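# Press in the gauge pin on the magnet-marked post

## Task

Find the post of the checking fixture that has a yellow magnet on it, push that post's gauge pin fully in and keep it fully in for at least one second (it may spring back out afterwards), without disturbing the other three gauge pins and without moving the magnet.

## Robot and tools

Robot: two UR20 arms, left_arm and right_arm, each ending in a Robotiq 2F-85 two-finger gripper with a wrist camera (cam_left_wrist, cam_right_wrist, both 896x504). Base positions in the scene frame: left_arm (+0.060, +0.928, 0) m, right_arm (-0.064, -0.817, 0) m, each turned only slightly about z. Scene frame: origin at table-top height midway between the arms, +z up, +x out over the table, left_arm on the +y side.

Frames: each arm reports end_effector_position (m), end_effector_quat_wxyz and velocities in its own base frame. Motion offsets are along the axes of that arm's current Hand target, i.e. the gripper's own axes: fingers point along +z, open and close along y, and a camera block juts out up to 12 cm toward +x. end_effector_position is the centre of the closed pads; closed fingertips reach about 19 mm past it, open ones about 6 mm.

Row layout (used by execute_actions and move): one list of 20 numbers, each in [-1, 1]. Numbers 1-10 are left_arm: dx, dy, dz, rx, ry, rz, then gripper position, force_limit, speed, activate. Numbers 11-20 are the same ten for right_arm. The six pose numbers are an offset, not a pose, measured from the Hand target as it stood when the action or move began (not from the previous row); 1.0 = 0.6 m or 180 degrees, and rx, ry, rz form one rotation vector. Six zeros means no new pose for that arm. Gripper position: +1 fully open (85 mm), about -0.8 pads touching, -1 close until blocked. speed: -1 about 20 mm/s, 0 about 85, +1 about 150. force_limit: -1 softest, +1 hardest. activate stays 0; send 1 once only if fault reads 7 or 13, with nothing touching the outside of the fingers. Always resend each gripper's current position, force_limit and speed, since a 0 is a real command.

execute_actions(actions, cameras): actions is a list of actions; each is up to 15 rows, one per 1/30 s step, and a shorter table repeats its last row up to step 15. cameras lists camera names, ["all"] or []; an empty actions list returns images and the full state.

move(target, speed, blend, stop_force, zero, blocking, cameras): drives grippers in straight lines. target is one 20-number row or up to 15 rows; every row's offsets count from the same starting Hand targets. speed in m/s, 0.002 to 4.2, default 0.25 (rotation limited to twice that in rad/s); one value or one per target. blend in m rounds corners of a list. stop_force in N, 6 to 120, shared by both arms: an arm's path ends once its wrist sensor feels that much push against its motion; it then backs to where it was just before and that becomes its Hand target. zero (true by default) re-zeros the force reference before the move. blocking=false returns after about 0.5 s and cannot be combined with stop_force. The result adds a move: line, e.g. done, off_target, moving, held or fault, plus limits=paced (pose clipped) or limits=held (steps withheld). Paths do not avoid obstacles.

wait(seconds, 0 to 3600) lets time pass; stop brakes a running move; zoom_image(camera, region=[x0, y0, x1, y1] in image pixels, at most 504 by 504) enlarges part of the latest image; zero_wrist_force(arm) tares that wrist sensor; read_manual gives licence texts; finished_scene(scene = the current scene number) ends the scene irreversibly, so make no further calls in that reply.

Reading results: Hand target is the last commanded pose after the controller limited orientation to within 32 degrees of the measured one; the gripper may rest a bit short, and a later execute_actions call re-requests it. object_status: 0 moving, 1 blocked while opening, 2 blocked while closing (a grip), 3 reached the requested position. position_measured is in counts: 3 open, about 78 = 60 mm, 130 = 40 mm, 180 = 20 mm, 230 pads together. Wrist force and torque are along the gripper axes, showing the force the surface exerts on the arm; a third line gives the peak since last shown. Joint torques are full drive outputs, noisy and offset. Camera calibration lines give intrinsics and T_world_to_cam in each arm's base frame.

Cautions: the arms are stiff. Commanding a pose even slightly beyond a firm surface can trigger a fault stop of about 10 s, which happens at roughly 150 N outside force or at joint torque limits (wrist joints 98.4 N m). Approach contacts slowly with stop_force, and to end a press, command a target back past the gripper or move off without stop_force. Keep the arms apart; the clearance check does not always prevent collisions, and a press between arms can fail the scene. Do not route a path close by an arm's own base. Motors warn at 70 °C and brake at 85 °C, so avoid long pushes or stretched-out holds. Nothing may fall off the table. For this job, locate the magnet-marked post with the cameras, align the closed fingertips over its pin along the pin's axis, press slowly until the pin bottoms out, hold at least one second, then withdraw without touching the magnet or the neighbouring pins.

Each tool is called after "Emit:" as name(argument=value, ...) on one line, values as JSON.

## Session

Emit:
execute_actions(actions=[])

Scene clock: 0.00 s.
left_arm: end_effector_position=(+1.5589, -0.2113, +0.3064) position_measured=3 object_status=3 fault=0 end_effector_quat_wxyz=(+0.164, +0.615, -0.603, +0.481) | right_arm: end_effector_position=(+0.3647, +0.8809, +0.2847) position_measured=3 object_status=3 fault=0 end_effector_quat_wxyz=(-0.039, +0.207, +0.977, +0.001)
Joint positions: left_arm=[-0.105 -0.646 1.222 -2.923 -2.399 -2.05] | right_arm=[4.504 -1.813 -1.999 -0.898 1.65 1.781]
Joint velocities: within noise
Joint torques (N m): no reading
Motor temperatures (°C): left_arm=[24 36 26 39 35 34] | right_arm=[29 36 36 38 34 39]
Wrist force (N): no reading
Wrist torque (N m): no reading
Wrist force, peak (N): no reading
Hand target: left_arm +1.5589, -0.2113, +0.3064; +0.164, +0.615, -0.603, +0.481 | right_arm +0.3647, +0.8809, +0.2847; -0.039, +0.207, +0.977, +0.001
Tool commands: left_gripper/position=+1.0 left_gripper/force_limit=+1.0 left_gripper/speed=+1.0 left_gripper/activate=+0.0 right_gripper/position=+1.0 right_gripper/force_limit=+1.0 right_gripper/speed=+1.0 right_gripper/activate=+0.0

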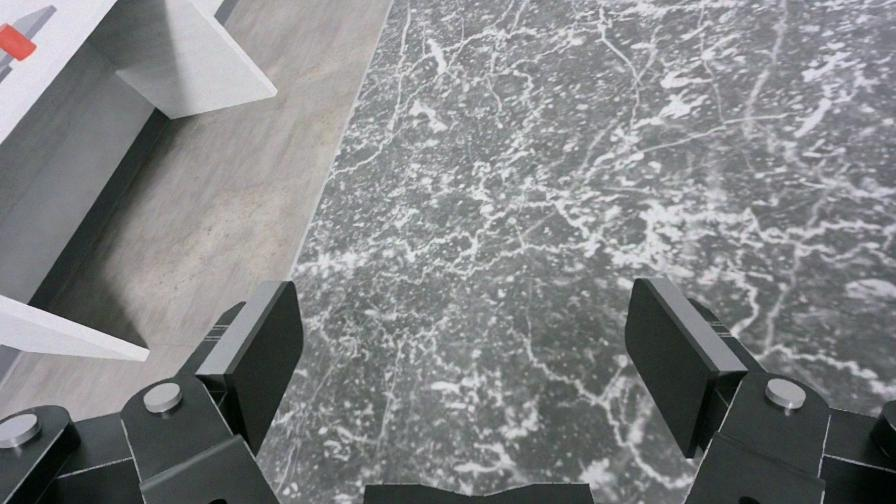

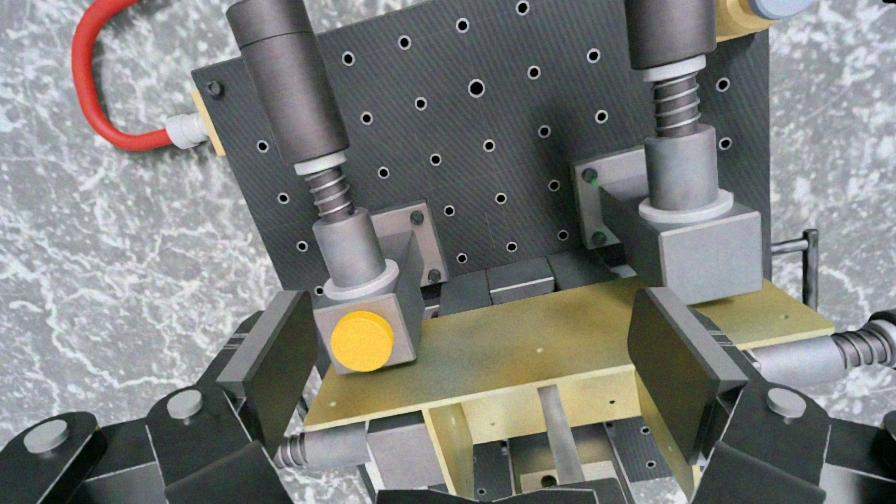

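Emit:
move(target=[0,0,0,0,0,0,1,1,1,0,0.25,0,-0.25,0,0,0,-1,-1,0,0], cameras=["cam_right_wrist"], speed=0.4)

Emit:
move(target=[0,0,0,0,0,0,1,1,1,0,0,-0.33,0,0,0,0,-1,-1,0,0], cameras=["cam_right_wrist"], speed=0.4)

Scene clock: 2.20 s.
left_arm: end_effector_position=(+1.5589, -0.2113, +0.3064) position_measured=3 object_status=3 fault=0 end_effector_quat_wxyz=(+0.164, +0.615, -0.603, +0.481) | right_arm: end_effector_position=(+0.2396, +0.9390, +0.4457) position_measured=232 object_status=3 fault=0 end_effector_quat_wxyz=(-0.039, +0.207, +0.977, +0.001)
Joint positions: left_arm=[-0.105 -0.646 1.222 -2.923 -2.399 -2.05] | right_arm=[4.644 -1.722 -1.858 -1.12 1.649 1.921]
Joint torques (N m): left_arm=[-0.88 -266.01 -92.19 -8.9 -2.57 -1.16] | right_arm=[20.33 130.75 108.76 5.32 -3.98 4.93]
Wrist force (N): left_arm=[0.0 -0.2 0.1] | right_arm=[1.8 0.4 1.1]
Wrist torque (N m): left_arm=[-0.03 0.01 0.00] | right_arm=[-0.12 -0.31 -0.08]
Wrist force, peak (N): left_arm=[0.1 -0.5 0.2] | right_arm=[4.9 0.9 -1.8]
Hand target: left_arm +1.5589, -0.2113, +0.3064; +0.164, +0.615, -0.603, +0.481 | right_arm +0.2396, +0.9391, +0.4458; -0.039, +0.207, +0.977, +0.001
Off the commanded pose: left_arm 0.000 m, 0 deg | right_arm 0.000 m, 0 deg.
move: done
cam_right_wrist: T_world_to_cam=[[0.43549, 0.8988, -0.04995, -0.91744], [0.85337, -0.39455, 0.34071, 0.03254], [0.28652, -0.191, -0.93884, 0.64603]] pos_world=[0.18666, 0.96083, 0.54961]

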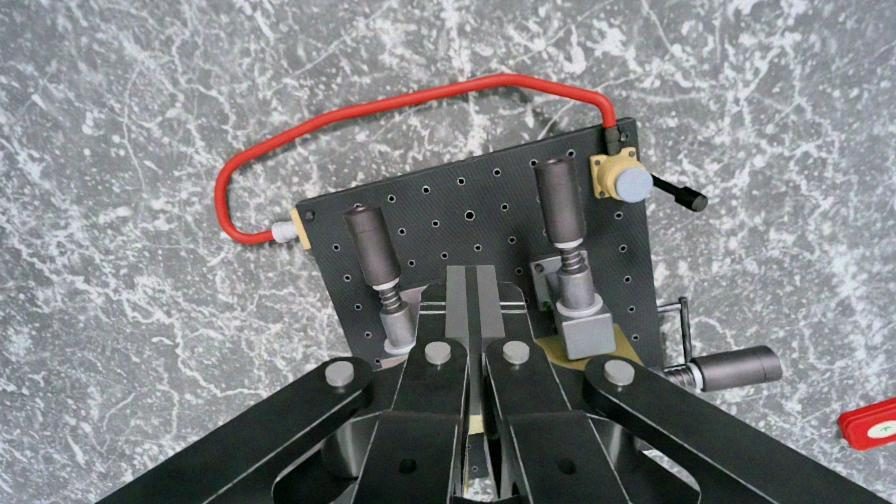

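Scene clock: 3.37 s.
left_arm: end_effector_position=(+1.5589, -0.2113, +0.3064) position_measured=3 object_status=3 fault=0 end_effector_quat_wxyz=(+0.164, +0.615, -0.603, +0.481) | right_arm: end_effector_position=(+0.1594, +0.7583, +0.4487) position_measured=232 object_status=3 fault=0 end_effector_quat_wxyz=(-0.039, +0.207, +0.977, +0.001)
Joint positions: left_arm=[-0.105 -0.646 1.222 -2.923 -2.399 -2.05] | right_arm=[4.733 -1.491 -2.096 -1.105 1.647 2.011]
Joint torques (N m): left_arm=[6.25 -270.64 -93.2 -9.56 -3.06 -1.09] | right_arm=[25.02 86.23 84.12 5.55 -4.33 5.09]
Wrist force (N): left_arm=[0.5 -0.5 0.0] | right_arm=[1.8 -0.2 0.9]
Wrist torque (N m): left_arm=[-0.08 -0.09 0.00] | right_arm=[0.01 -0.27 0.03]
Wrist force, peak (N): left_arm=[0.5 -0.5 0.0] | right_arm=[2.1 4.6 0.9]
Hand target: left_arm +1.5589, -0.2113, +0.3064; +0.164, +0.615, -0.603, +0.481 | right_arm +0.1593, +0.7581, +0.4488; -0.039, +0.207, +0.977, +0.001
Off the commanded pose: left_arm 0.000 m, 0 deg | right_arm 0.000 m, 0 deg.
move: done
cam_right_wrist: T_world_to_cam=[[0.43549, 0.8988, -0.04995, -0.71986], [0.85337, -0.39455, 0.34071, 0.02863], [0.28652, -0.191, -0.93884, 0.63729]] pos_world=[0.10647, 0.78003, 0.55261]

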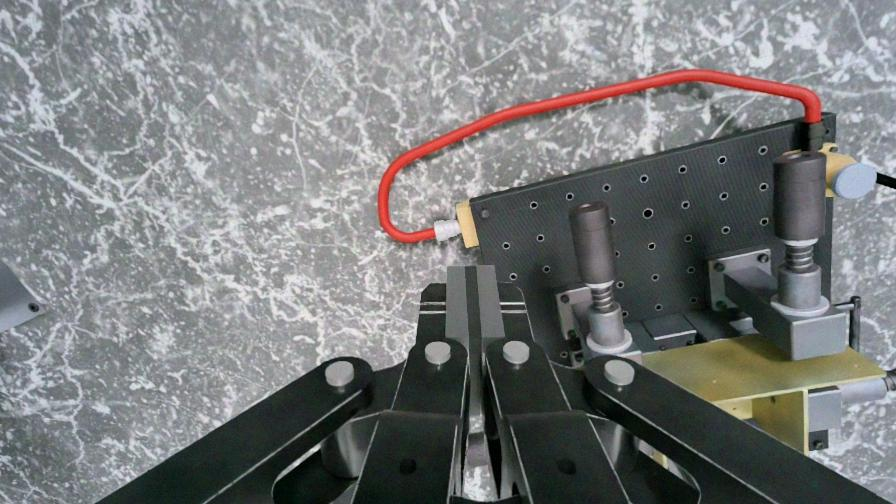

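Emit:
zoom_image(camera="cam_right_wrist", region=[480, 100, 896, 400])

Scaled by 1.212 from the camera's image (finer frame: 1280x720).

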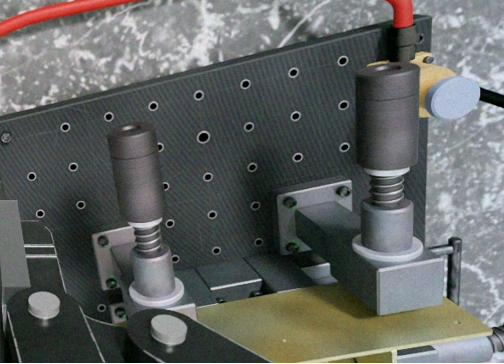

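Emit:
move(target=[0,0,0,0,0,0,1,1,1,0,-0.0363,0.1555,0.4748,-0.0046,-0.0244,-0.0689,-1,-1,0,0], cameras=["cam_right_wrist"], speed=0.3)

Scene clock: 6.90 s.
left_arm: end_effector_position=(+1.5589, -0.2113, +0.3064) position_measured=3 object_status=3 fault=0 end_effector_quat_wxyz=(+0.164, +0.615, -0.603, +0.481) | right_arm: end_effector_position=(+0.1951, +0.8395, +0.1618) position_measured=232 object_status=3 fault=0 end_effector_quat_wxyz=(+0.000, +0.101, +0.995, +0.004)
Joint positions: left_arm=[-0.105 -0.646 1.222 -2.923 -2.399 -2.05] | right_arm=[4.72 -1.834 -2.21 -0.661 1.57 1.78]
Joint torques (N m): left_arm=[-0.1 -267.52 -91.58 -9 -2.37 -1.13] | right_arm=[-20.34 95.44 81.54 16.88 -4.37 -5.91]
Wrist force (N): left_arm=[0.3 -0.2 0.1] | right_arm=[1.1 0.4 0.2]
Wrist torque (N m): left_arm=[-0.03 -0.06 0.00] | right_arm=[0.33 -0.15 0.39]
Wrist force, peak (N): left_arm=[0.1 -0.4 -0.4] | right_arm=[0.8 1.6 3.9]
Hand target: left_arm +1.5589, -0.2113, +0.3064; +0.164, +0.615, -0.603, +0.481 | right_arm +0.1951, +0.8396, +0.1617; +0.000, +0.101, +0.995, +0.004
Off the commanded pose: left_arm 0.000 m, 0 deg | right_arm 0.000 m, 0 deg.
move: done
cam_right_wrist: T_world_to_cam=[[0.23582, 0.97149, -0.02426, -0.84899], [0.88826, -0.20535, 0.41089, -0.04901], [0.3942, -0.11845, -0.91136, 0.28681]] pos_world=[0.13068, 0.84869, 0.26093]

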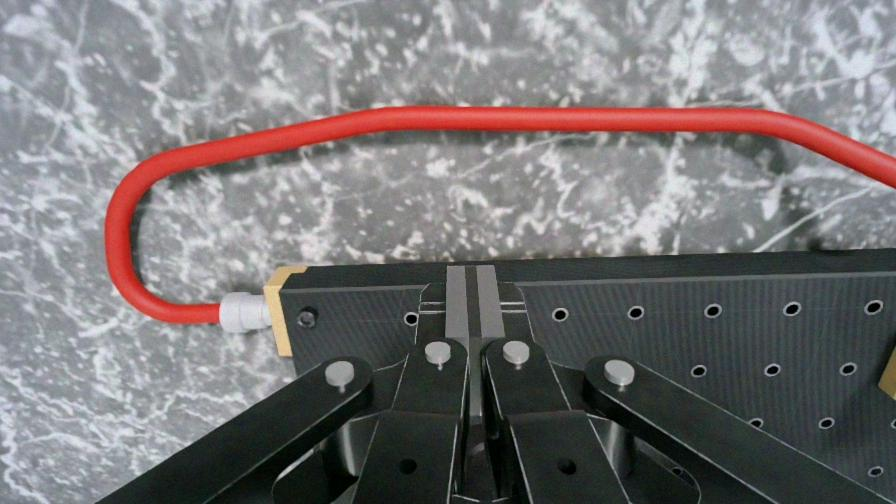

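Emit:
move(target=[0,0,0,0,0,0,1,1,1,0,-0.045,0,0,0,0,0,-1,-1,0,0], speed=0.15)

Emit:
move(target=[0,0,0,0,0,0,1,1,1,0,-0.13,0,0,0,0,0,-1,-1,0,0], speed=0.02, stop_force=50, cameras=["cam_right_wrist"])

Emit:
wait(seconds=1, cameras=["cam_right_wrist"])

Scene clock: 7.90 s.
left_arm: end_effector_position=(+1.5589, -0.2113, +0.3064) position_measured=3 object_status=3 fault=0 end_effector_quat_wxyz=(+0.164, +0.615, -0.603, +0.481) | right_arm: end_effector_position=(+0.2214, +0.8342, +0.1617) position_measured=232 object_status=3 fault=0 end_effector_quat_wxyz=(+0.000, +0.101, +0.995, +0.004)
Joint positions: left_arm=[-0.105 -0.646 1.222 -2.923 -2.399 -2.05] | right_arm=[4.688 -1.835 -2.208 -0.661 1.571 1.748]
Joint torques (N m): left_arm=[2.39 -261.53 -91.41 -9.12 -2.88 -0.98] | right_arm=[-16.16 90.65 82.7 4.92 6.19 -6.5]
Wrist force (N): left_arm=[0.1 0.1 0.1] | right_arm=[1.3 0.8 0.3]
Wrist torque (N m): left_arm=[0.01 -0.01 0.00] | right_arm=[0.43 -0.17 0.39]
Wrist force, peak (N): left_arm=[0.0 -0.4 0.3] | right_arm=[2.8 0.5 0.2]
Hand target: left_arm +1.5589, -0.2113, +0.3064; +0.164, +0.615, -0.603, +0.481 | right_arm +0.2215, +0.8342, +0.1617; +0.000, +0.101, +0.995, +0.004
Off the commanded pose: left_arm 0.000 m, 0 deg | right_arm 0.000 m, 0 deg.
move: done

Scene clock: 10.60 s.
left_arm: end_effector_position=(+1.5589, -0.2113, +0.3064) position_measured=3 object_status=3 fault=0 end_effector_quat_wxyz=(+0.164, +0.615, -0.603, +0.481) | right_arm: end_effector_position=(+0.2518, +0.8280, +0.1616) position_measured=232 object_status=3 fault=0 end_effector_quat_wxyz=(+0.000, +0.101, +0.995, +0.004)
Joint positions: left_arm=[-0.105 -0.646 1.222 -2.923 -2.399 -2.05] | right_arm=[4.651 -1.837 -2.205 -0.662 1.571 1.712]
Joint torques (N m): left_arm=[-2.69 -269.75 -90.78 -9.61 -2.58 -0.84] | right_arm=[-26.76 131.36 46.1 12.31 -20.37 5.75]
Wrist force (N): left_arm=[-0.2 0.0 0.2] | right_arm=[53.2 -0.9 -8.7]
Wrist torque (N m): left_arm=[0.01 0.04 0.00] | right_arm=[0.42 -0.84 -0.28]
Wrist force, peak (N): left_arm=[0.4 -0.4 -0.1] | right_arm=[100.4 -2.8 0.8]
Hand target: left_arm +1.5589, -0.2113, +0.3064; +0.164, +0.615, -0.603, +0.481 | right_arm +0.2518, +0.8280, +0.1616; +0.000, +0.101, +0.995, +0.004 (not the last commanded pose)
Off the commanded pose: left_arm 0.000 m, 0 deg | right_arm 0.047 m, 0 deg.
move: contact (right_arm)
cam_right_wrist: T_world_to_cam=[[0.23581, 0.9715, -0.02424, -0.8512], [0.8882, -0.20534, 0.41101, -0.10169], [0.39432, -0.11845, -0.91131, 0.26288]] pos_world=[0.18738, 0.83719, 0.26073]

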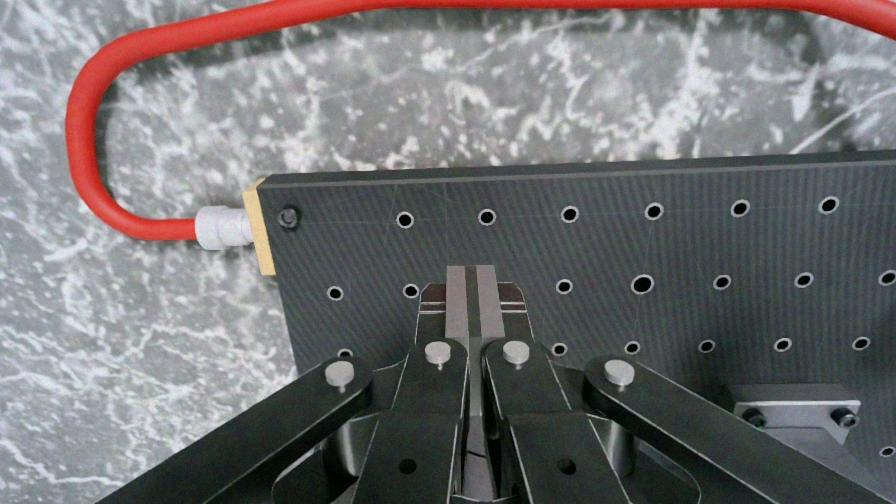

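Scene clock: 11.60 s.
left_arm: end_effector_position=(+1.5589, -0.2113, +0.3064) position_measured=3 object_status=3 fault=0 end_effector_quat_wxyz=(+0.164, +0.615, -0.603, +0.481) | right_arm: end_effector_position=(+0.2518, +0.8280, +0.1616) position_measured=232 object_status=3 fault=0 end_effector_quat_wxyz=(+0.000, +0.101, +0.995, +0.004)
Joint positions: left_arm=[-0.105 -0.646 1.222 -2.923 -2.399 -2.05] | right_arm=[4.652 -1.837 -2.205 -0.662 1.571 1.712]
Joint torques (N m): left_arm=[-0.93 -265.61 -91.01 -9.22 -2.56 -1.53] | right_arm=[-21.62 130.12 45.57 11.83 -13.31 5.68]
Wrist force (N): left_arm=[0.2 -0.5 -0.2] | right_arm=[52.5 0.6 -6.9]
Wrist torque (N m): left_arm=[-0.08 -0.03 0.00] | right_arm=[0.46 -0.90 -0.30]
Wrist force, peak (N): left_arm=[0.4 -0.3 -0.2] | right_arm=[53.3 -1.1 -8.6]
Hand target: left_arm +1.5589, -0.2113, +0.3064; +0.164, +0.615, -0.603, +0.481 | right_arm +0.2518, +0.8280, +0.1616; +0.000, +0.101, +0.995, +0.004 (not the last commanded pose)
Tool commands: left_gripper/position=+1.0 left_gripper/force_limit=+1.0 left_gripper/speed=+1.0 left_gripper/activate=+0.0 right_gripper/position=-1.0 right_gripper/force_limit=-1.0 right_gripper/speed=+0.0 right_gripper/activate=+0.0
Off the commanded pose: left_arm 0.000 m, 0 deg | right_arm 0.047 m, 0 deg.
wait: 1.00 s; at rest by 0.17 s
cam_right_wrist: T_world_to_cam=[[0.23578, 0.97151, -0.02418, -0.85122], [0.88826, -0.20535, 0.41087, -0.10165], [0.3942, -0.11835, -0.91137, 0.26284]] pos_world=[0.18738, 0.83719, 0.26073]

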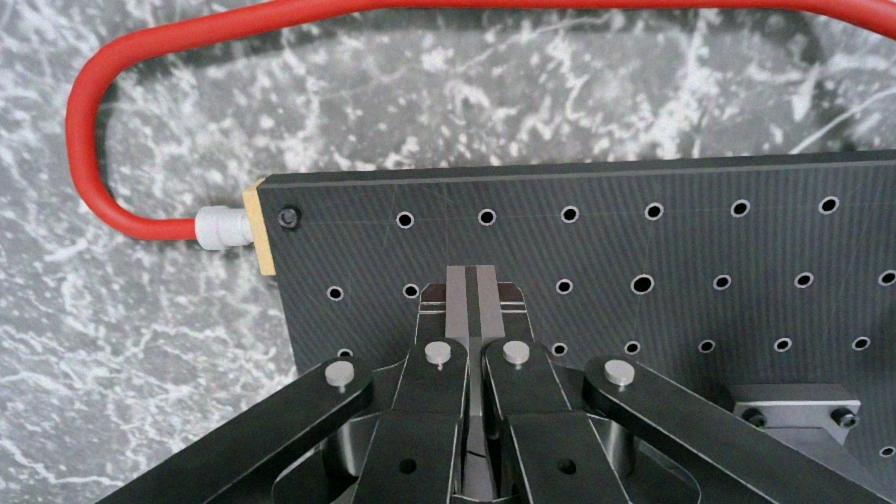

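Emit:
move(target=[0,0,0,0,0,0,1,1,1,0,-0.03,0,0,0,0,0,-1,-1,0,0], speed=0.01, stop_force=80, zero=false)

Emit:
wait(seconds=1)

Emit:
move(target=[0,0,0,0,0,0,1,1,1,0,0.02,0,0,0,0,0,-1,-1,0,0], speed=0.05)

Emit:
move(target=[0,0,0,0,0,0,1,1,1,0,0.12,0,-0.2,0,0,0,-1,-1,0,0], speed=0.3, cameras=["cam_right_wrist"])

Scene clock: 12.77 s.
left_arm: end_effector_position=(+1.5589, -0.2113, +0.3064) position_measured=3 object_status=3 fault=0 end_effector_quat_wxyz=(+0.164, +0.615, -0.603, +0.481) | right_arm: end_effector_position=(+0.2520, +0.8279, +0.1616) position_measured=232 object_status=3 fault=0 end_effector_quat_wxyz=(+0.000, +0.101, +0.995, +0.004)
Joint positions: left_arm=[-0.105 -0.646 1.222 -2.923 -2.399 -2.05] | right_arm=[4.651 -1.837 -2.205 -0.662 1.571 1.712]
Joint torques (N m): left_arm=[-1.5 -267.61 -92.96 -10.1 -2.16 -1.3] | right_arm=[-55.87 125 57.19 5.33 -31.84 5.96]
Wrist force (N): left_arm=[0.1 0.1 0.0] | right_arm=[83.1 -1.0 -2.3]
Wrist torque (N m): left_arm=[0.02 -0.01 0.00] | right_arm=[0.47 -1.14 -0.32]
Wrist force, peak (N): left_arm=[-0.2 -0.4 -0.2] | right_arm=[98.4 4.8 -4.3]
Hand target: left_arm +1.5589, -0.2113, +0.3064; +0.164, +0.615, -0.603, +0.481 | right_arm +0.2520, +0.8279, +0.1616; +0.000, +0.101, +0.995, +0.004 (not the last commanded pose)
Off the commanded pose: left_arm 0.000 m, 0 deg | right_arm 0.018 m, 0 deg.
move: contact (right_arm)

Scene clock: 13.77 s.
left_arm: end_effector_position=(+1.5589, -0.2113, +0.3064) position_measured=3 object_status=3 fault=0 end_effector_quat_wxyz=(+0.164, +0.615, -0.603, +0.481) | right_arm: end_effector_position=(+0.2520, +0.8279, +0.1616) position_measured=232 object_status=3 fault=0 end_effector_quat_wxyz=(+0.000, +0.101, +0.995, +0.004)
Joint positions: left_arm=[-0.105 -0.646 1.222 -2.923 -2.399 -2.05] | right_arm=[4.651 -1.837 -2.205 -0.662 1.571 1.712]
Joint torques (N m): left_arm=[-1.21 -271.09 -92.16 -9.46 -2.78 -1.26] | right_arm=[-53.63 122.01 55.45 0.67 -31.32 5.82]
Wrist force (N): left_arm=[0.0 -0.3 0.2] | right_arm=[81.9 -1.2 -2.0]
Wrist torque (N m): left_arm=[-0.05 0.01 0.00] | right_arm=[0.46 -1.14 -0.32]
Wrist force, peak (N): left_arm=[0.0 -0.4 0.2] | right_arm=[83.1 -1.2 -2.0]
Hand target: left_arm +1.5589, -0.2113, +0.3064; +0.164, +0.615, -0.603, +0.481 | right_arm +0.2520, +0.8279, +0.1616; +0.000, +0.101, +0.995, +0.004 (not the last commanded pose)
Tool commands: left_gripper/position=+1.0 left_gripper/force_limit=+1.0 left_gripper/speed=+1.0 left_gripper/activate=+0.0 right_gripper/position=-1.0 right_gripper/force_limit=-1.0 right_gripper/speed=+0.0 right_gripper/activate=+0.0
Off the commanded pose: left_arm 0.000 m, 0 deg | right_arm 0.018 m, 0 deg.
wait: 1.00 s; at rest by 0.17 s

Scene clock: 14.37 s.
left_arm: end_effector_position=(+1.5589, -0.2113, +0.3064) position_measured=3 object_status=3 fault=0 end_effector_quat_wxyz=(+0.164, +0.615, -0.603, +0.481) | right_arm: end_effector_position=(+0.2405, +0.8303, +0.1616) position_measured=232 object_status=3 fault=0 end_effector_quat_wxyz=(+0.000, +0.101, +0.995, +0.004)
Joint positions: left_arm=[-0.105 -0.646 1.222 -2.923 -2.399 -2.05] | right_arm=[4.665 -1.836 -2.206 -0.662 1.571 1.726]
Joint torques (N m): left_arm=[2 -268.95 -93.9 -9.16 -3.3 -1.08] | right_arm=[10.4 134 58.39 15.99 2.79 5.48]
Wrist force (N): left_arm=[0.1 -0.2 0.1] | right_arm=[11.2 0.1 6.1]
Wrist torque (N m): left_arm=[-0.04 -0.02 0.00] | right_arm=[0.58 -0.61 -0.06]
Wrist force, peak (N): left_arm=[0.1 -0.4 0.0] | right_arm=[81.0 -1.3 -2.1]
Hand target: left_arm +1.5589, -0.2113, +0.3064; +0.164, +0.615, -0.603, +0.481 | right_arm +0.2403, +0.8303, +0.1617; +0.000, +0.101, +0.995, +0.004
Off the commanded pose: left_arm 0.000 m, 0 deg | right_arm 0.000 m, 0 deg.
move: done

Scene clock: 15.47 s.
left_arm: end_effector_position=(+1.5589, -0.2113, +0.3064) position_measured=3 object_status=3 fault=0 end_effector_quat_wxyz=(+0.164, +0.615, -0.603, +0.481) | right_arm: end_effector_position=(+0.1698, +0.8438, +0.2816) position_measured=232 object_status=3 fault=0 end_effector_quat_wxyz=(+0.000, +0.101, +0.995, +0.004)
Joint positions: left_arm=[-0.105 -0.646 1.222 -2.923 -2.399 -2.05] | right_arm=[4.75 -1.711 -2.137 -0.856 1.57 1.81]
Joint torques (N m): left_arm=[-3.57 -265.94 -91.45 -9.74 -2.78 -1.3] | right_arm=[25.8 115.98 90.7 4.88 -4.45 4.69]
Wrist force (N): left_arm=[0.1 -0.1 0.1] | right_arm=[2.6 0.1 4.8]
Wrist torque (N m): left_arm=[-0.02 -0.02 0.00] | right_arm=[0.00 -0.35 -0.04]
Wrist force, peak (N): left_arm=[-0.5 -0.3 0.3] | right_arm=[10.2 1.3 8.0]
Hand target: left_arm +1.5589, -0.2113, +0.3064; +0.164, +0.615, -0.603, +0.481 | right_arm +0.1697, +0.8438, +0.2818; +0.000, +0.101, +0.995, +0.004
Off the commanded pose: left_arm 0.000 m, 0 deg | right_arm 0.000 m, 0 deg.
move: done
cam_right_wrist: T_world_to_cam=[[0.23589, 0.97148, -0.02425, -0.84429], [0.88827, -0.20543, 0.41081, -0.07478], [0.39411, -0.11845, -0.9114, 0.4065]] pos_world=[0.10538, 0.85299, 0.38073]

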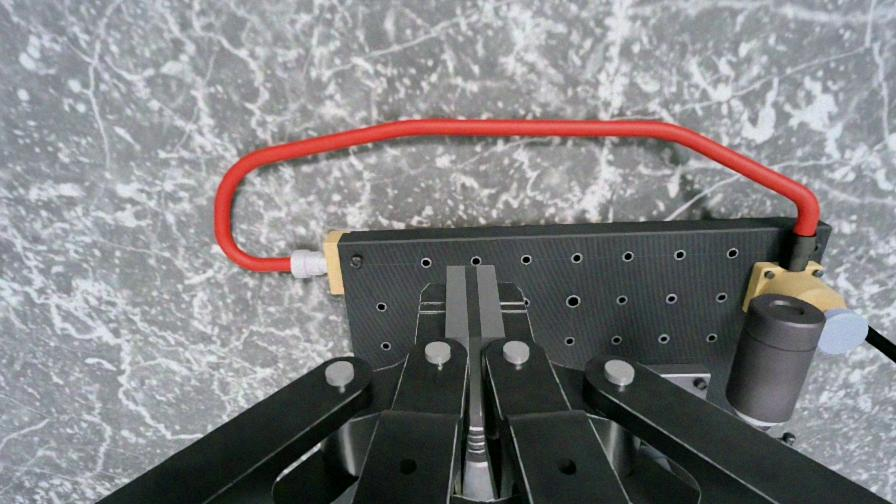

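Emit:
finished_scene(scene=1)

The scene is finished: the task was done.


## Next scene

The same job, from a new start.

Emit:
execute_actions(actions=[])

Nothing of this call was run. Scene 2 begins with your next reply.

Emit:
execute_actions(actions=[])

Scene clock: 0.00 s.
left_arm: end_effector_position=(+1.2449, -0.9950, +0.1726) position_measured=3 object_status=3 fault=0 end_effector_quat_wxyz=(-0.052, -0.612, +0.785, -0.079) | right_arm: end_effector_position=(+1.5911, -0.4431, +0.2264) position_measured=3 object_status=3 fault=0 end_effector_quat_wxyz=(+0.277, +0.852, -0.343, +0.282)
Joint positions: left_arm=[-0.774 -0.625 0.99 -2.08 -1.695 -2.108] | right_arm=[3.13 -2.528 -1.097 -0.679 0.847 -2.545]
Joint velocities: within noise
Joint torques (N m): no reading
Motor temperatures (°C): left_arm=[24 35 26 39 34 34] | right_arm=[28 35 36 37 34 38]
Wrist force (N): no reading
Wrist torque (N m): no reading
Wrist force, peak (N): no reading
Hand target: left_arm +1.2449, -0.9950, +0.1726; -0.052, -0.612, +0.785, -0.079 | right_arm +1.5911, -0.4431, +0.2264; +0.277, +0.852, -0.343, +0.282
Tool commands: left_gripper/position=+1.0 left_gripper/force_limit=+1.0 left_gripper/speed=+1.0 left_gripper/activate=+0.0 right_gripper/position=+1.0 right_gripper/force_limit=+1.0 right_gripper/speed=+1.0 right_gripper/activate=+0.0
camera_calibration:
cam_left_wrist: T_world_to_cam=[[-0.96269, 0.26452, -0.05706, 1.47173], [0.24163, 0.93521, 0.25882, 0.60288], [0.12183, 0.23538, -0.96424, 0.36947]] pos_world=[1.22613, -1.04009, 0.28419]
cam_right_wrist: T_world_to_cam=[[-0.7524, -0.61621, 0.23277, 0.88009], [-0.65701, 0.67666, -0.33238, 1.43887], [0.04731, -0.40301, -0.91397, 0.06985]] pos_world=[1.60422, -0.40315, 0.33723]

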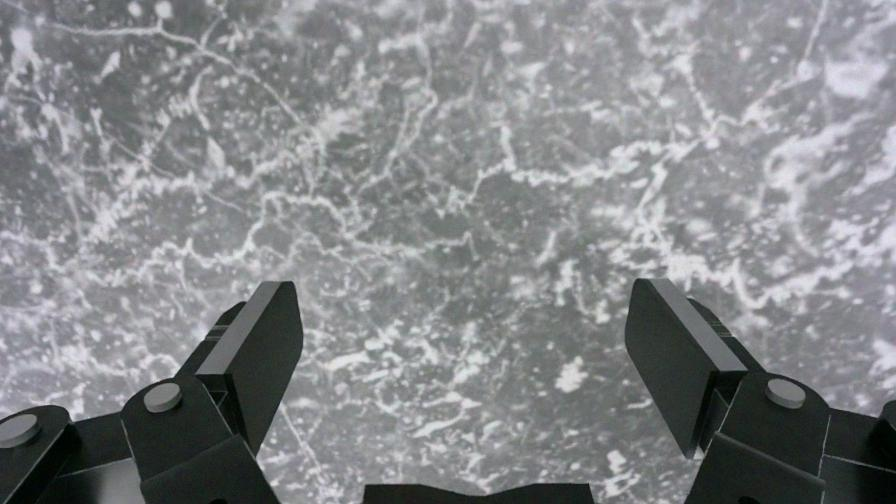

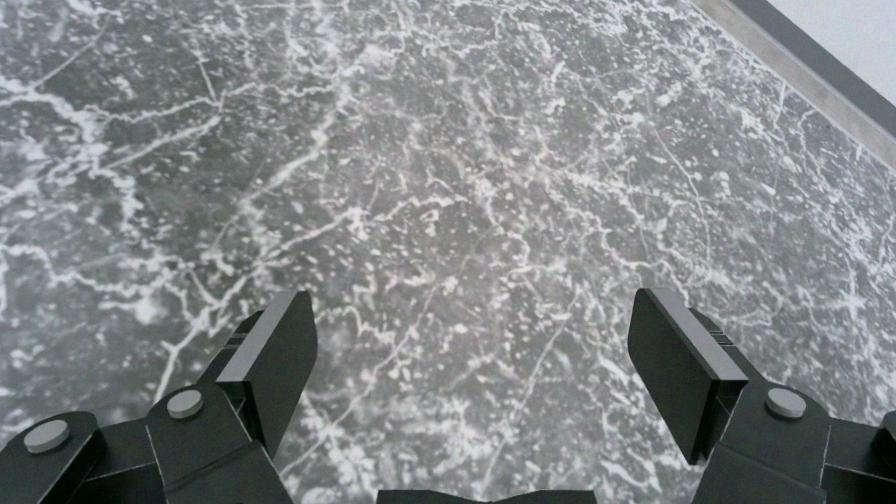

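Emit:
move(target=[0.1,0.997,-0.817,0,0,0,-1,-1,0,0,-0.413,0.485,-1,0,0,0,-1,-1,0,0], speed=0.5, cameras=["all"])

Scene clock: 3.17 s.
left_arm: end_effector_position=(+0.6427, -0.8177, +0.6281) position_measured=232 object_status=3 fault=0 end_effector_quat_wxyz=(-0.052, -0.612, +0.785, -0.079) | right_arm: end_effector_position=(+1.0516, -0.1153, +0.5541) position_measured=232 object_status=3 fault=0 end_effector_quat_wxyz=(+0.277, +0.852, -0.343, +0.282)
Joint positions: left_arm=[-1.074 -1.455 1.679 -1.969 -1.647 -2.406] | right_arm=[3.466 -1.716 -1.877 -1.029 0.762 -2.091]
Joint torques (N m): left_arm=[-18.54 -153.1 -82.41 -6.59 5.35 -4.51] | right_arm=[21.55 140.61 85.94 5.38 -7.41 5.48]
Wrist force (N): left_arm=[0.2 0.0 0.0] | right_arm=[-0.4 -0.8 -2.4]
Wrist torque (N m): left_arm=[0.04 0.02 0.07] | right_arm=[-0.52 0.30 -0.24]
Wrist force, peak (N): left_arm=[0.7 3.7 -3.0] | right_arm=[-1.0 1.4 -6.0]
Hand target: left_arm +0.6426, -0.8177, +0.6282; -0.052, -0.612, +0.785, -0.079 | right_arm +1.0515, -0.1152, +0.5543; +0.277, +0.852, -0.343, +0.282
Off the commanded pose: left_arm 0.000 m, 0 deg | right_arm 0.000 m, 0 deg.
move: done
cam_left_wrist: T_world_to_cam=[[-0.96269, 0.26452, -0.05703, 0.87106], [0.24162, 0.93519, 0.25891, 0.4646], [0.12182, 0.23547, -0.96422, 0.84038]] pos_world=[0.62393, -0.86279, 0.73969]
cam_right_wrist: T_world_to_cam=[[-0.75235, -0.61626, 0.23279, 0.59979], [-0.65706, 0.67661, -0.33236, 0.9716], [0.04731, -0.40301, -0.91397, 0.52708]] pos_world=[1.06472, -0.07535, 0.66503]

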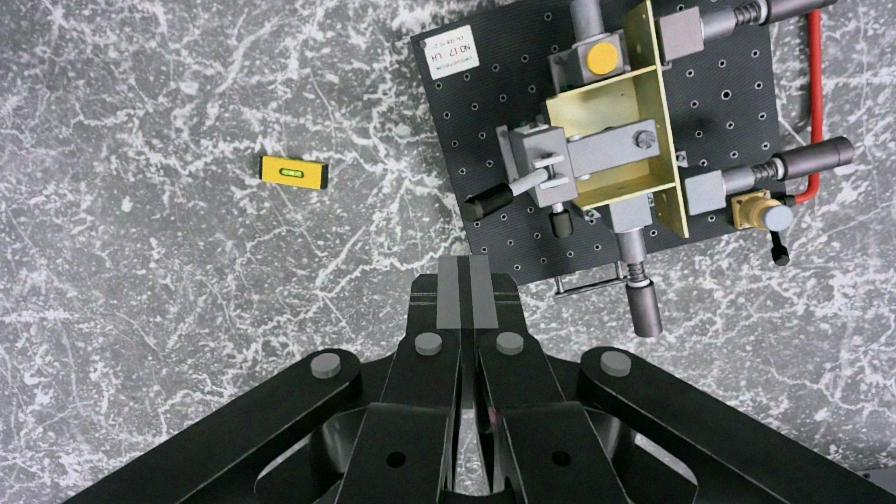

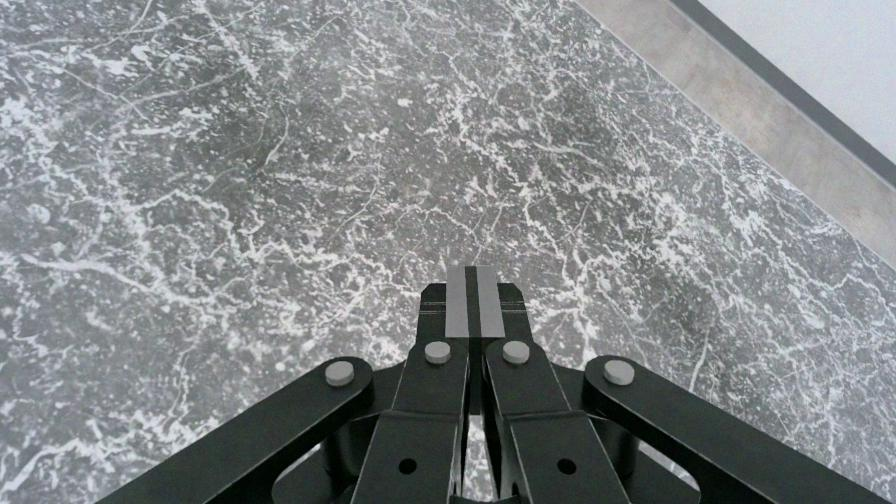

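Emit:
move(target=[0.42,0.0,0,0,0,0,-1,-1,0,0,0,0,0,0,0,0,-1,-1,0,0], speed=0.5, cameras=["cam_left_wrist"])

Emit:
move(target=[0,0.35,0,0,0,0,-1,-1,0,0,0,0,0,0,0,0,-1,-1,0,0], speed=0.5, cameras=["cam_left_wrist"])

Emit:
zoom_image(camera="cam_left_wrist", region=[250, 50, 650, 350])

Scene clock: 4.80 s.
left_arm: end_effector_position=(+0.5810, -1.0577, +0.6734) position_measured=232 object_status=3 fault=0 end_effector_quat_wxyz=(-0.052, -0.612, +0.785, -0.080) | right_arm: end_effector_position=(+1.0515, -0.1152, +0.5543) position_measured=232 object_status=3 fault=0 end_effector_quat_wxyz=(+0.277, +0.852, -0.343, +0.282)
Joint positions: left_arm=[-1.222 -1.275 1.394 -1.873 -1.621 -2.551] | right_arm=[3.466 -1.716 -1.877 -1.029 0.762 -2.09]
Joint torques (N m): left_arm=[-16.59 -138.98 -129.44 -7.25 5.79 -4.8] | right_arm=[22.51 138.3 81.74 4.95 -8.07 5.55]
Wrist force (N): left_arm=[0.6 -0.1 -0.1] | right_arm=[-0.4 -0.7 -2.0]
Wrist torque (N m): left_arm=[0.06 -0.03 0.12] | right_arm=[-0.49 0.31 -0.24]
Wrist force, peak (N): left_arm=[5.2 -0.2 0.4] | right_arm=[-0.4 -0.8 -2.4]
Hand target: left_arm +0.5810, -1.0578, +0.6734; -0.052, -0.612, +0.785, -0.079 | right_arm +1.0515, -0.1152, +0.5543; +0.277, +0.852, -0.343, +0.282
Off the commanded pose: left_arm 0.000 m, 0 deg | right_arm 0.000 m, 0 deg.
move: done
cam_left_wrist: T_world_to_cam=[[-0.96269, 0.26452, -0.05706, 0.87775], [0.24163, 0.93522, 0.25882, 0.69235], [0.12183, 0.23538, -0.96424, 0.9479]] pos_world=[0.56223, -1.10279, 0.7849]

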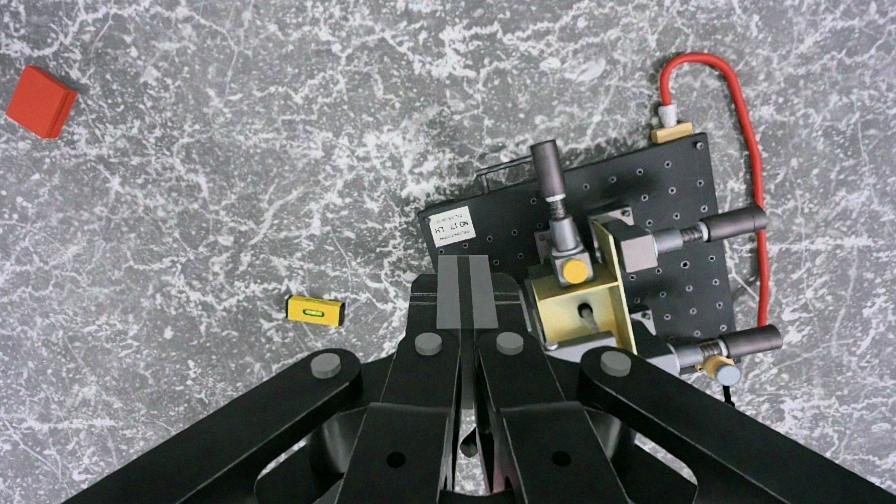

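Scene clock: 5.93 s.
left_arm: end_effector_position=(+0.3776, -1.0080, +0.6605) position_measured=232 object_status=3 fault=0 end_effector_quat_wxyz=(-0.052, -0.612, +0.785, -0.079) | right_arm: end_effector_position=(+1.0515, -0.1152, +0.5543) position_measured=232 object_status=3 fault=0 end_effector_quat_wxyz=(+0.277, +0.852, -0.343, +0.282)
Joint positions: left_arm=[-1.395 -1.429 1.607 -1.938 -1.589 -2.721] | right_arm=[3.466 -1.716 -1.877 -1.029 0.762 -2.09]
Joint torques (N m): left_arm=[-13.32 -157.25 -84.58 -14.05 7.05 -3.98] | right_arm=[24.32 136.65 86.99 4.83 -7.64 5.73]
Wrist force (N): left_arm=[0.8 -0.4 -0.3] | right_arm=[-0.4 -0.6 -2.3]
Wrist torque (N m): left_arm=[0.05 -0.09 0.12] | right_arm=[-0.48 0.32 -0.24]
Wrist force, peak (N): left_arm=[0.4 -4.5 0.0] | right_arm=[-0.4 -0.7 -2.4]
Hand target: left_arm +0.3774, -1.0080, +0.6606; -0.052, -0.612, +0.785, -0.079 | right_arm +1.0515, -0.1152, +0.5543; +0.277, +0.852, -0.343, +0.282
Off the commanded pose: left_arm 0.000 m, 0 deg | right_arm 0.000 m, 0 deg.
move: done
cam_left_wrist: T_world_to_cam=[[-0.96269, 0.26452, -0.05706, 0.66797], [0.24163, 0.93521, 0.25882, 0.69835], [0.12183, 0.23538, -0.96424, 0.94865]] pos_world=[0.35873, -1.05309, 0.77209]

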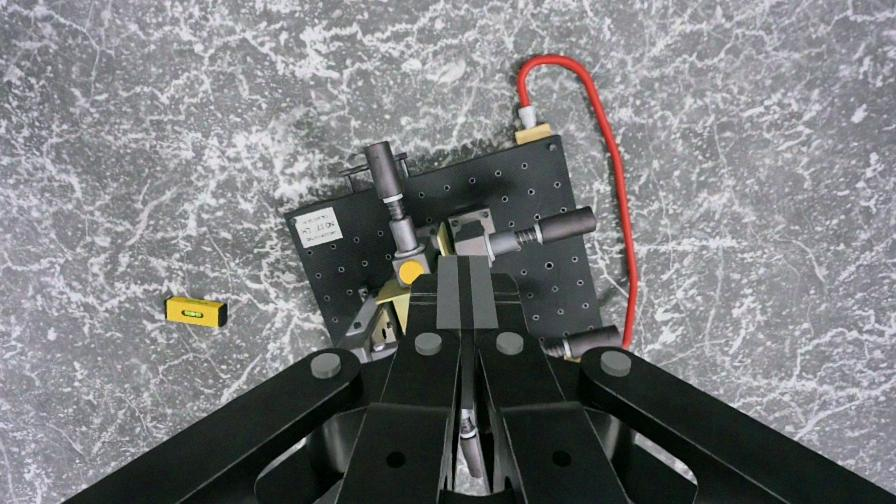

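Scaled by 1.260 from the camera's image (finer frame: 1280x720).

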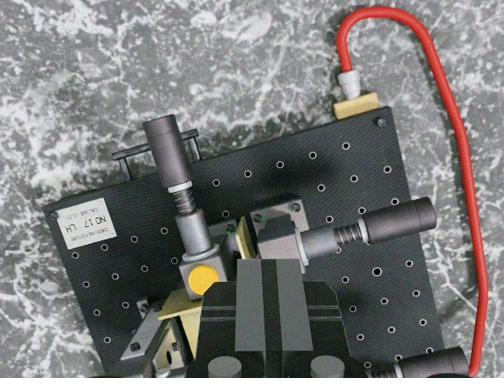

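Emit:
move(target=[-0.0362,-0.1553,0.848,-0.0122,-0.0592,-0.0782,-1,-1,0,0,0,0,0,0,0,0,-1,-1,0,0], speed=0.4, cameras=["cam_left_wrist"])

Scene clock: 8.90 s.
left_arm: end_effector_position=(+0.4809, -1.1053, +0.1630) position_measured=232 object_status=3 fault=0 end_effector_quat_wxyz=(+0.000, +0.707, -0.707, +0.001) | right_arm: end_effector_position=(+1.0515, -0.1152, +0.5543) position_measured=232 object_status=3 fault=0 end_effector_quat_wxyz=(+0.277, +0.852, -0.343, +0.282)
Joint positions: left_arm=[-1.328 -1 1.688 -2.259 -1.571 -2.899] | right_arm=[3.466 -1.716 -1.877 -1.029 0.762 -2.09]
Joint torques (N m): left_arm=[19.22 -183.42 -111.34 -13.96 6.08 -4.36] | right_arm=[18.14 135.28 87.13 4.66 -7.91 5.48]
Wrist force (N): left_arm=[0.1 -0.9 0.0] | right_arm=[-0.1 -0.4 -2.2]
Wrist torque (N m): left_arm=[-0.18 0.05 0.18] | right_arm=[-0.43 0.26 -0.24]
Wrist force, peak (N): left_arm=[0.7 0.4 -4.5] | right_arm=[-0.2 -0.9 -2.5]
Hand target: left_arm +0.4809, -1.1053, +0.1627; +0.000, +0.707, -0.707, +0.000 | right_arm +1.0515, -0.1152, +0.5543; +0.277, +0.852, -0.343, +0.282
Off the commanded pose: left_arm 0.000 m, 0 deg | right_arm 0.000 m, 0 deg.
move: done
cam_left_wrist: T_world_to_cam=[[-0.99962, 0.02609, 0.00835, 0.50837], [0.02716, 0.90443, 0.42576, 0.93502], [0.00355, 0.42583, -0.9048, 0.73693]] pos_world=[0.48017, -1.17272, 0.26443]

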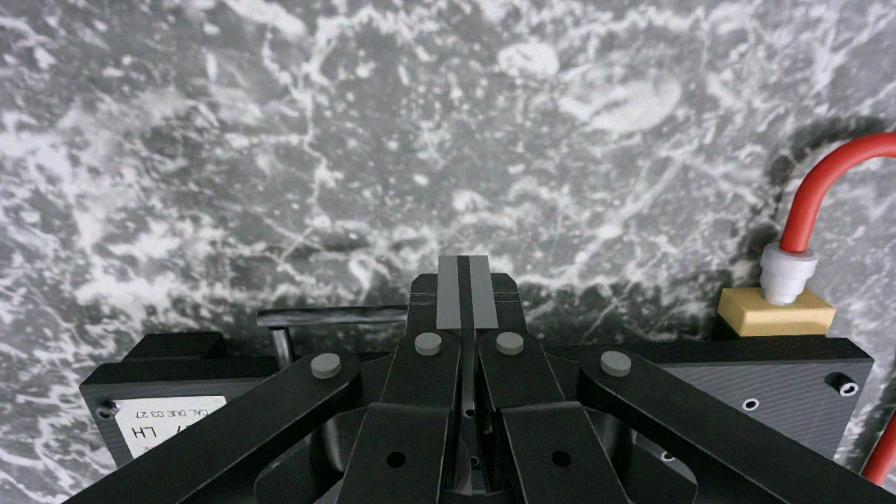

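Emit:
move(target=[-0.034,0,0,0,0,0,-1,-1,0,0,0,0,0,0,0,0,-1,-1,0,0], speed=0.1)

Emit:
move(target=[-0.11,0,0,0,0,0,-1,-1,0,0,0,0,0,0,0,0,-1,-1,0,0], speed=0.016, stop_force=50)

Emit:
wait(seconds=1.0, cameras=["cam_left_wrist"])

Scene clock: 9.80 s.
left_arm: end_effector_position=(+0.4809, -1.0851, +0.1627) position_measured=232 object_status=3 fault=0 end_effector_quat_wxyz=(+0.000, +0.707, -0.707, +0.000) | right_arm: end_effector_position=(+1.0515, -0.1152, +0.5543) position_measured=232 object_status=3 fault=0 end_effector_quat_wxyz=(+0.277, +0.852, -0.343, +0.282)
Joint positions: left_arm=[-1.324 -1.017 1.718 -2.273 -1.571 -2.895] | right_arm=[3.466 -1.716 -1.877 -1.029 0.762 -2.09]
Joint torques (N m): left_arm=[22.79 -220.27 -58.38 -13.66 5.82 3.18] | right_arm=[16.71 138.48 86.54 4.88 -8.08 5.31]
Wrist force (N): left_arm=[0.0 -0.9 -0.2] | right_arm=[-0.2 -0.4 -2.2]
Wrist torque (N m): left_arm=[-0.17 0.04 -0.17] | right_arm=[-0.44 0.28 -0.24]
Wrist force, peak (N): left_arm=[1.6 -0.6 -0.5] | right_arm=[-0.4 -1.0 -2.3]
Hand target: left_arm +0.4809, -1.0849, +0.1627; +0.000, +0.707, -0.707, +0.000 | right_arm +1.0515, -0.1152, +0.5543; +0.277, +0.852, -0.343, +0.282
Off the commanded pose: left_arm 0.000 m, 0 deg | right_arm 0.000 m, 0 deg.
move: done

Scene clock: 13.43 s.
left_arm: end_effector_position=(+0.4809, -1.0480, +0.1627) position_measured=232 object_status=3 fault=0 end_effector_quat_wxyz=(+0.000, +0.707, -0.707, +0.001) | right_arm: end_effector_position=(+1.0515, -0.1152, +0.5543) position_measured=232 object_status=3 fault=0 end_effector_quat_wxyz=(+0.277, +0.852, -0.343, +0.282)
Joint positions: left_arm=[-1.316 -1.048 1.774 -2.298 -1.571 -2.887] | right_arm=[3.466 -1.716 -1.877 -1.029 0.762 -2.09]
Joint torques (N m): left_arm=[14.54 -161.44 -66.58 6.84 5.19 -5.03] | right_arm=[17.94 137.86 90.13 4.12 -8.15 5.32]
Wrist force (N): left_arm=[50.7 4.4 0.6] | right_arm=[-0.5 -0.7 -2.1]
Wrist torque (N m): left_arm=[-0.13 -0.25 -0.27] | right_arm=[-0.49 0.33 -0.24]
Wrist force, peak (N): left_arm=[94.1 -2.6 27.5] | right_arm=[-0.5 -0.6 -2.4]
Hand target: left_arm +0.4809, -1.0480, +0.1627; +0.000, +0.707, -0.707, +0.001 (not the last commanded pose) | right_arm +1.0515, -0.1152, +0.5543; +0.277, +0.852, -0.343, +0.282
Off the commanded pose: left_arm 0.029 m, 0 deg | right_arm 0.000 m, 0 deg.
move: contact (left_arm)

Scene clock: 14.43 s.
left_arm: end_effector_position=(+0.4809, -1.0480, +0.1627) position_measured=232 object_status=3 fault=0 end_effector_quat_wxyz=(+0.000, +0.707, -0.707, +0.001) | right_arm: end_effector_position=(+1.0515, -0.1152, +0.5543) position_measured=232 object_status=3 fault=0 end_effector_quat_wxyz=(+0.277, +0.852, -0.343, +0.282)
Joint positions: left_arm=[-1.316 -1.048 1.774 -2.298 -1.571 -2.887] | right_arm=[3.466 -1.716 -1.877 -1.029 0.762 -2.09]
Joint torques (N m): left_arm=[8.65 -160.14 -65.39 1.78 8.46 -4.87] | right_arm=[18.75 138.79 87.23 5.04 -8.65 5.65]
Wrist force (N): left_arm=[49.0 3.8 -1.2] | right_arm=[-0.4 -0.6 -2.2]
Wrist torque (N m): left_arm=[-0.08 -0.24 -0.26] | right_arm=[-0.48 0.30 -0.24]
Wrist force, peak (N): left_arm=[50.6 4.4 0.3] | right_arm=[-0.5 -0.6 -2.5]
Hand target: left_arm +0.4809, -1.0480, +0.1627; +0.000, +0.707, -0.707, +0.001 (not the last commanded pose) | right_arm +1.0515, -0.1152, +0.5543; +0.277, +0.852, -0.343, +0.282
Tool commands: left_gripper/position=-1.0 left_gripper/force_limit=-1.0 left_gripper/speed=+0.0 left_gripper/activate=+0.0 right_gripper/position=-1.0 right_gripper/force_limit=-1.0 right_gripper/speed=+0.0 right_gripper/activate=+0.0
Off the commanded pose: left_arm 0.029 m, 0 deg | right_arm 0.000 m, 0 deg.
wait: 1.00 s; at rest by 0.17 s
cam_left_wrist: T_world_to_cam=[[-0.99962, 0.02609, 0.00835, 0.50688], [0.02716, 0.90445, 0.42572, 0.88335], [0.00355, 0.42579, -0.90482, 0.71222]] pos_world=[0.48017, -1.11542, 0.26413]

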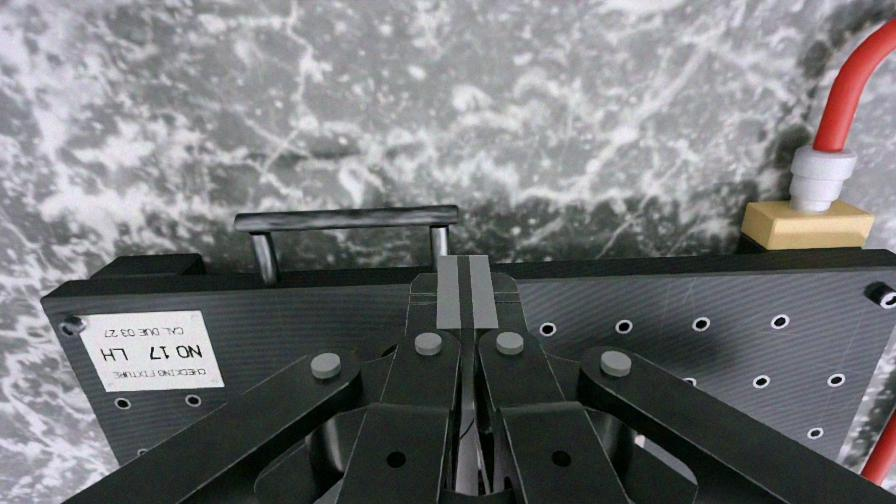

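Emit:
move(target=[0.09,0,0,0,0,0,-1,-1,0,0,0,0,0,0,0,0,-1,-1,0,0], speed=0.1)

Emit:
finished_scene(scene=2)

Scene clock: 15.67 s.
left_arm: end_effector_position=(+0.4810, -1.1018, +0.1628) position_measured=232 object_status=3 fault=0 end_effector_quat_wxyz=(+0.000, +0.707, -0.707, +0.001) | right_arm: end_effector_position=(+1.0515, -0.1152, +0.5543) position_measured=232 object_status=3 fault=0 end_effector_quat_wxyz=(+0.277, +0.852, -0.343, +0.282)
Joint positions: left_arm=[-1.327 -1.003 1.693 -2.262 -1.571 -2.899] | right_arm=[3.466 -1.716 -1.877 -1.029 0.762 -2.09]
Joint torques (N m): left_arm=[-14.07 -177.77 -99.47 -6.48 -2.62 -4.84] | right_arm=[23.87 136.64 94.71 5.13 -7.96 5.42]
Wrist force (N): left_arm=[-2.1 -0.7 -0.1] | right_arm=[-0.5 -0.9 -2.2]
Wrist torque (N m): left_arm=[-0.14 0.45 0.18] | right_arm=[-0.53 0.33 -0.23]
Wrist force, peak (N): left_arm=[49.2 3.9 -1.2] | right_arm=[-0.1 -0.9 -2.4]
Hand target: left_arm +0.4810, -1.1020, +0.1628; +0.000, +0.707, -0.707, +0.001 | right_arm +1.0515, -0.1152, +0.5543; +0.277, +0.852, -0.343, +0.282
Off the commanded pose: left_arm 0.000 m, 0 deg | right_arm 0.000 m, 0 deg.
move: done

The scene is finished: the task was done.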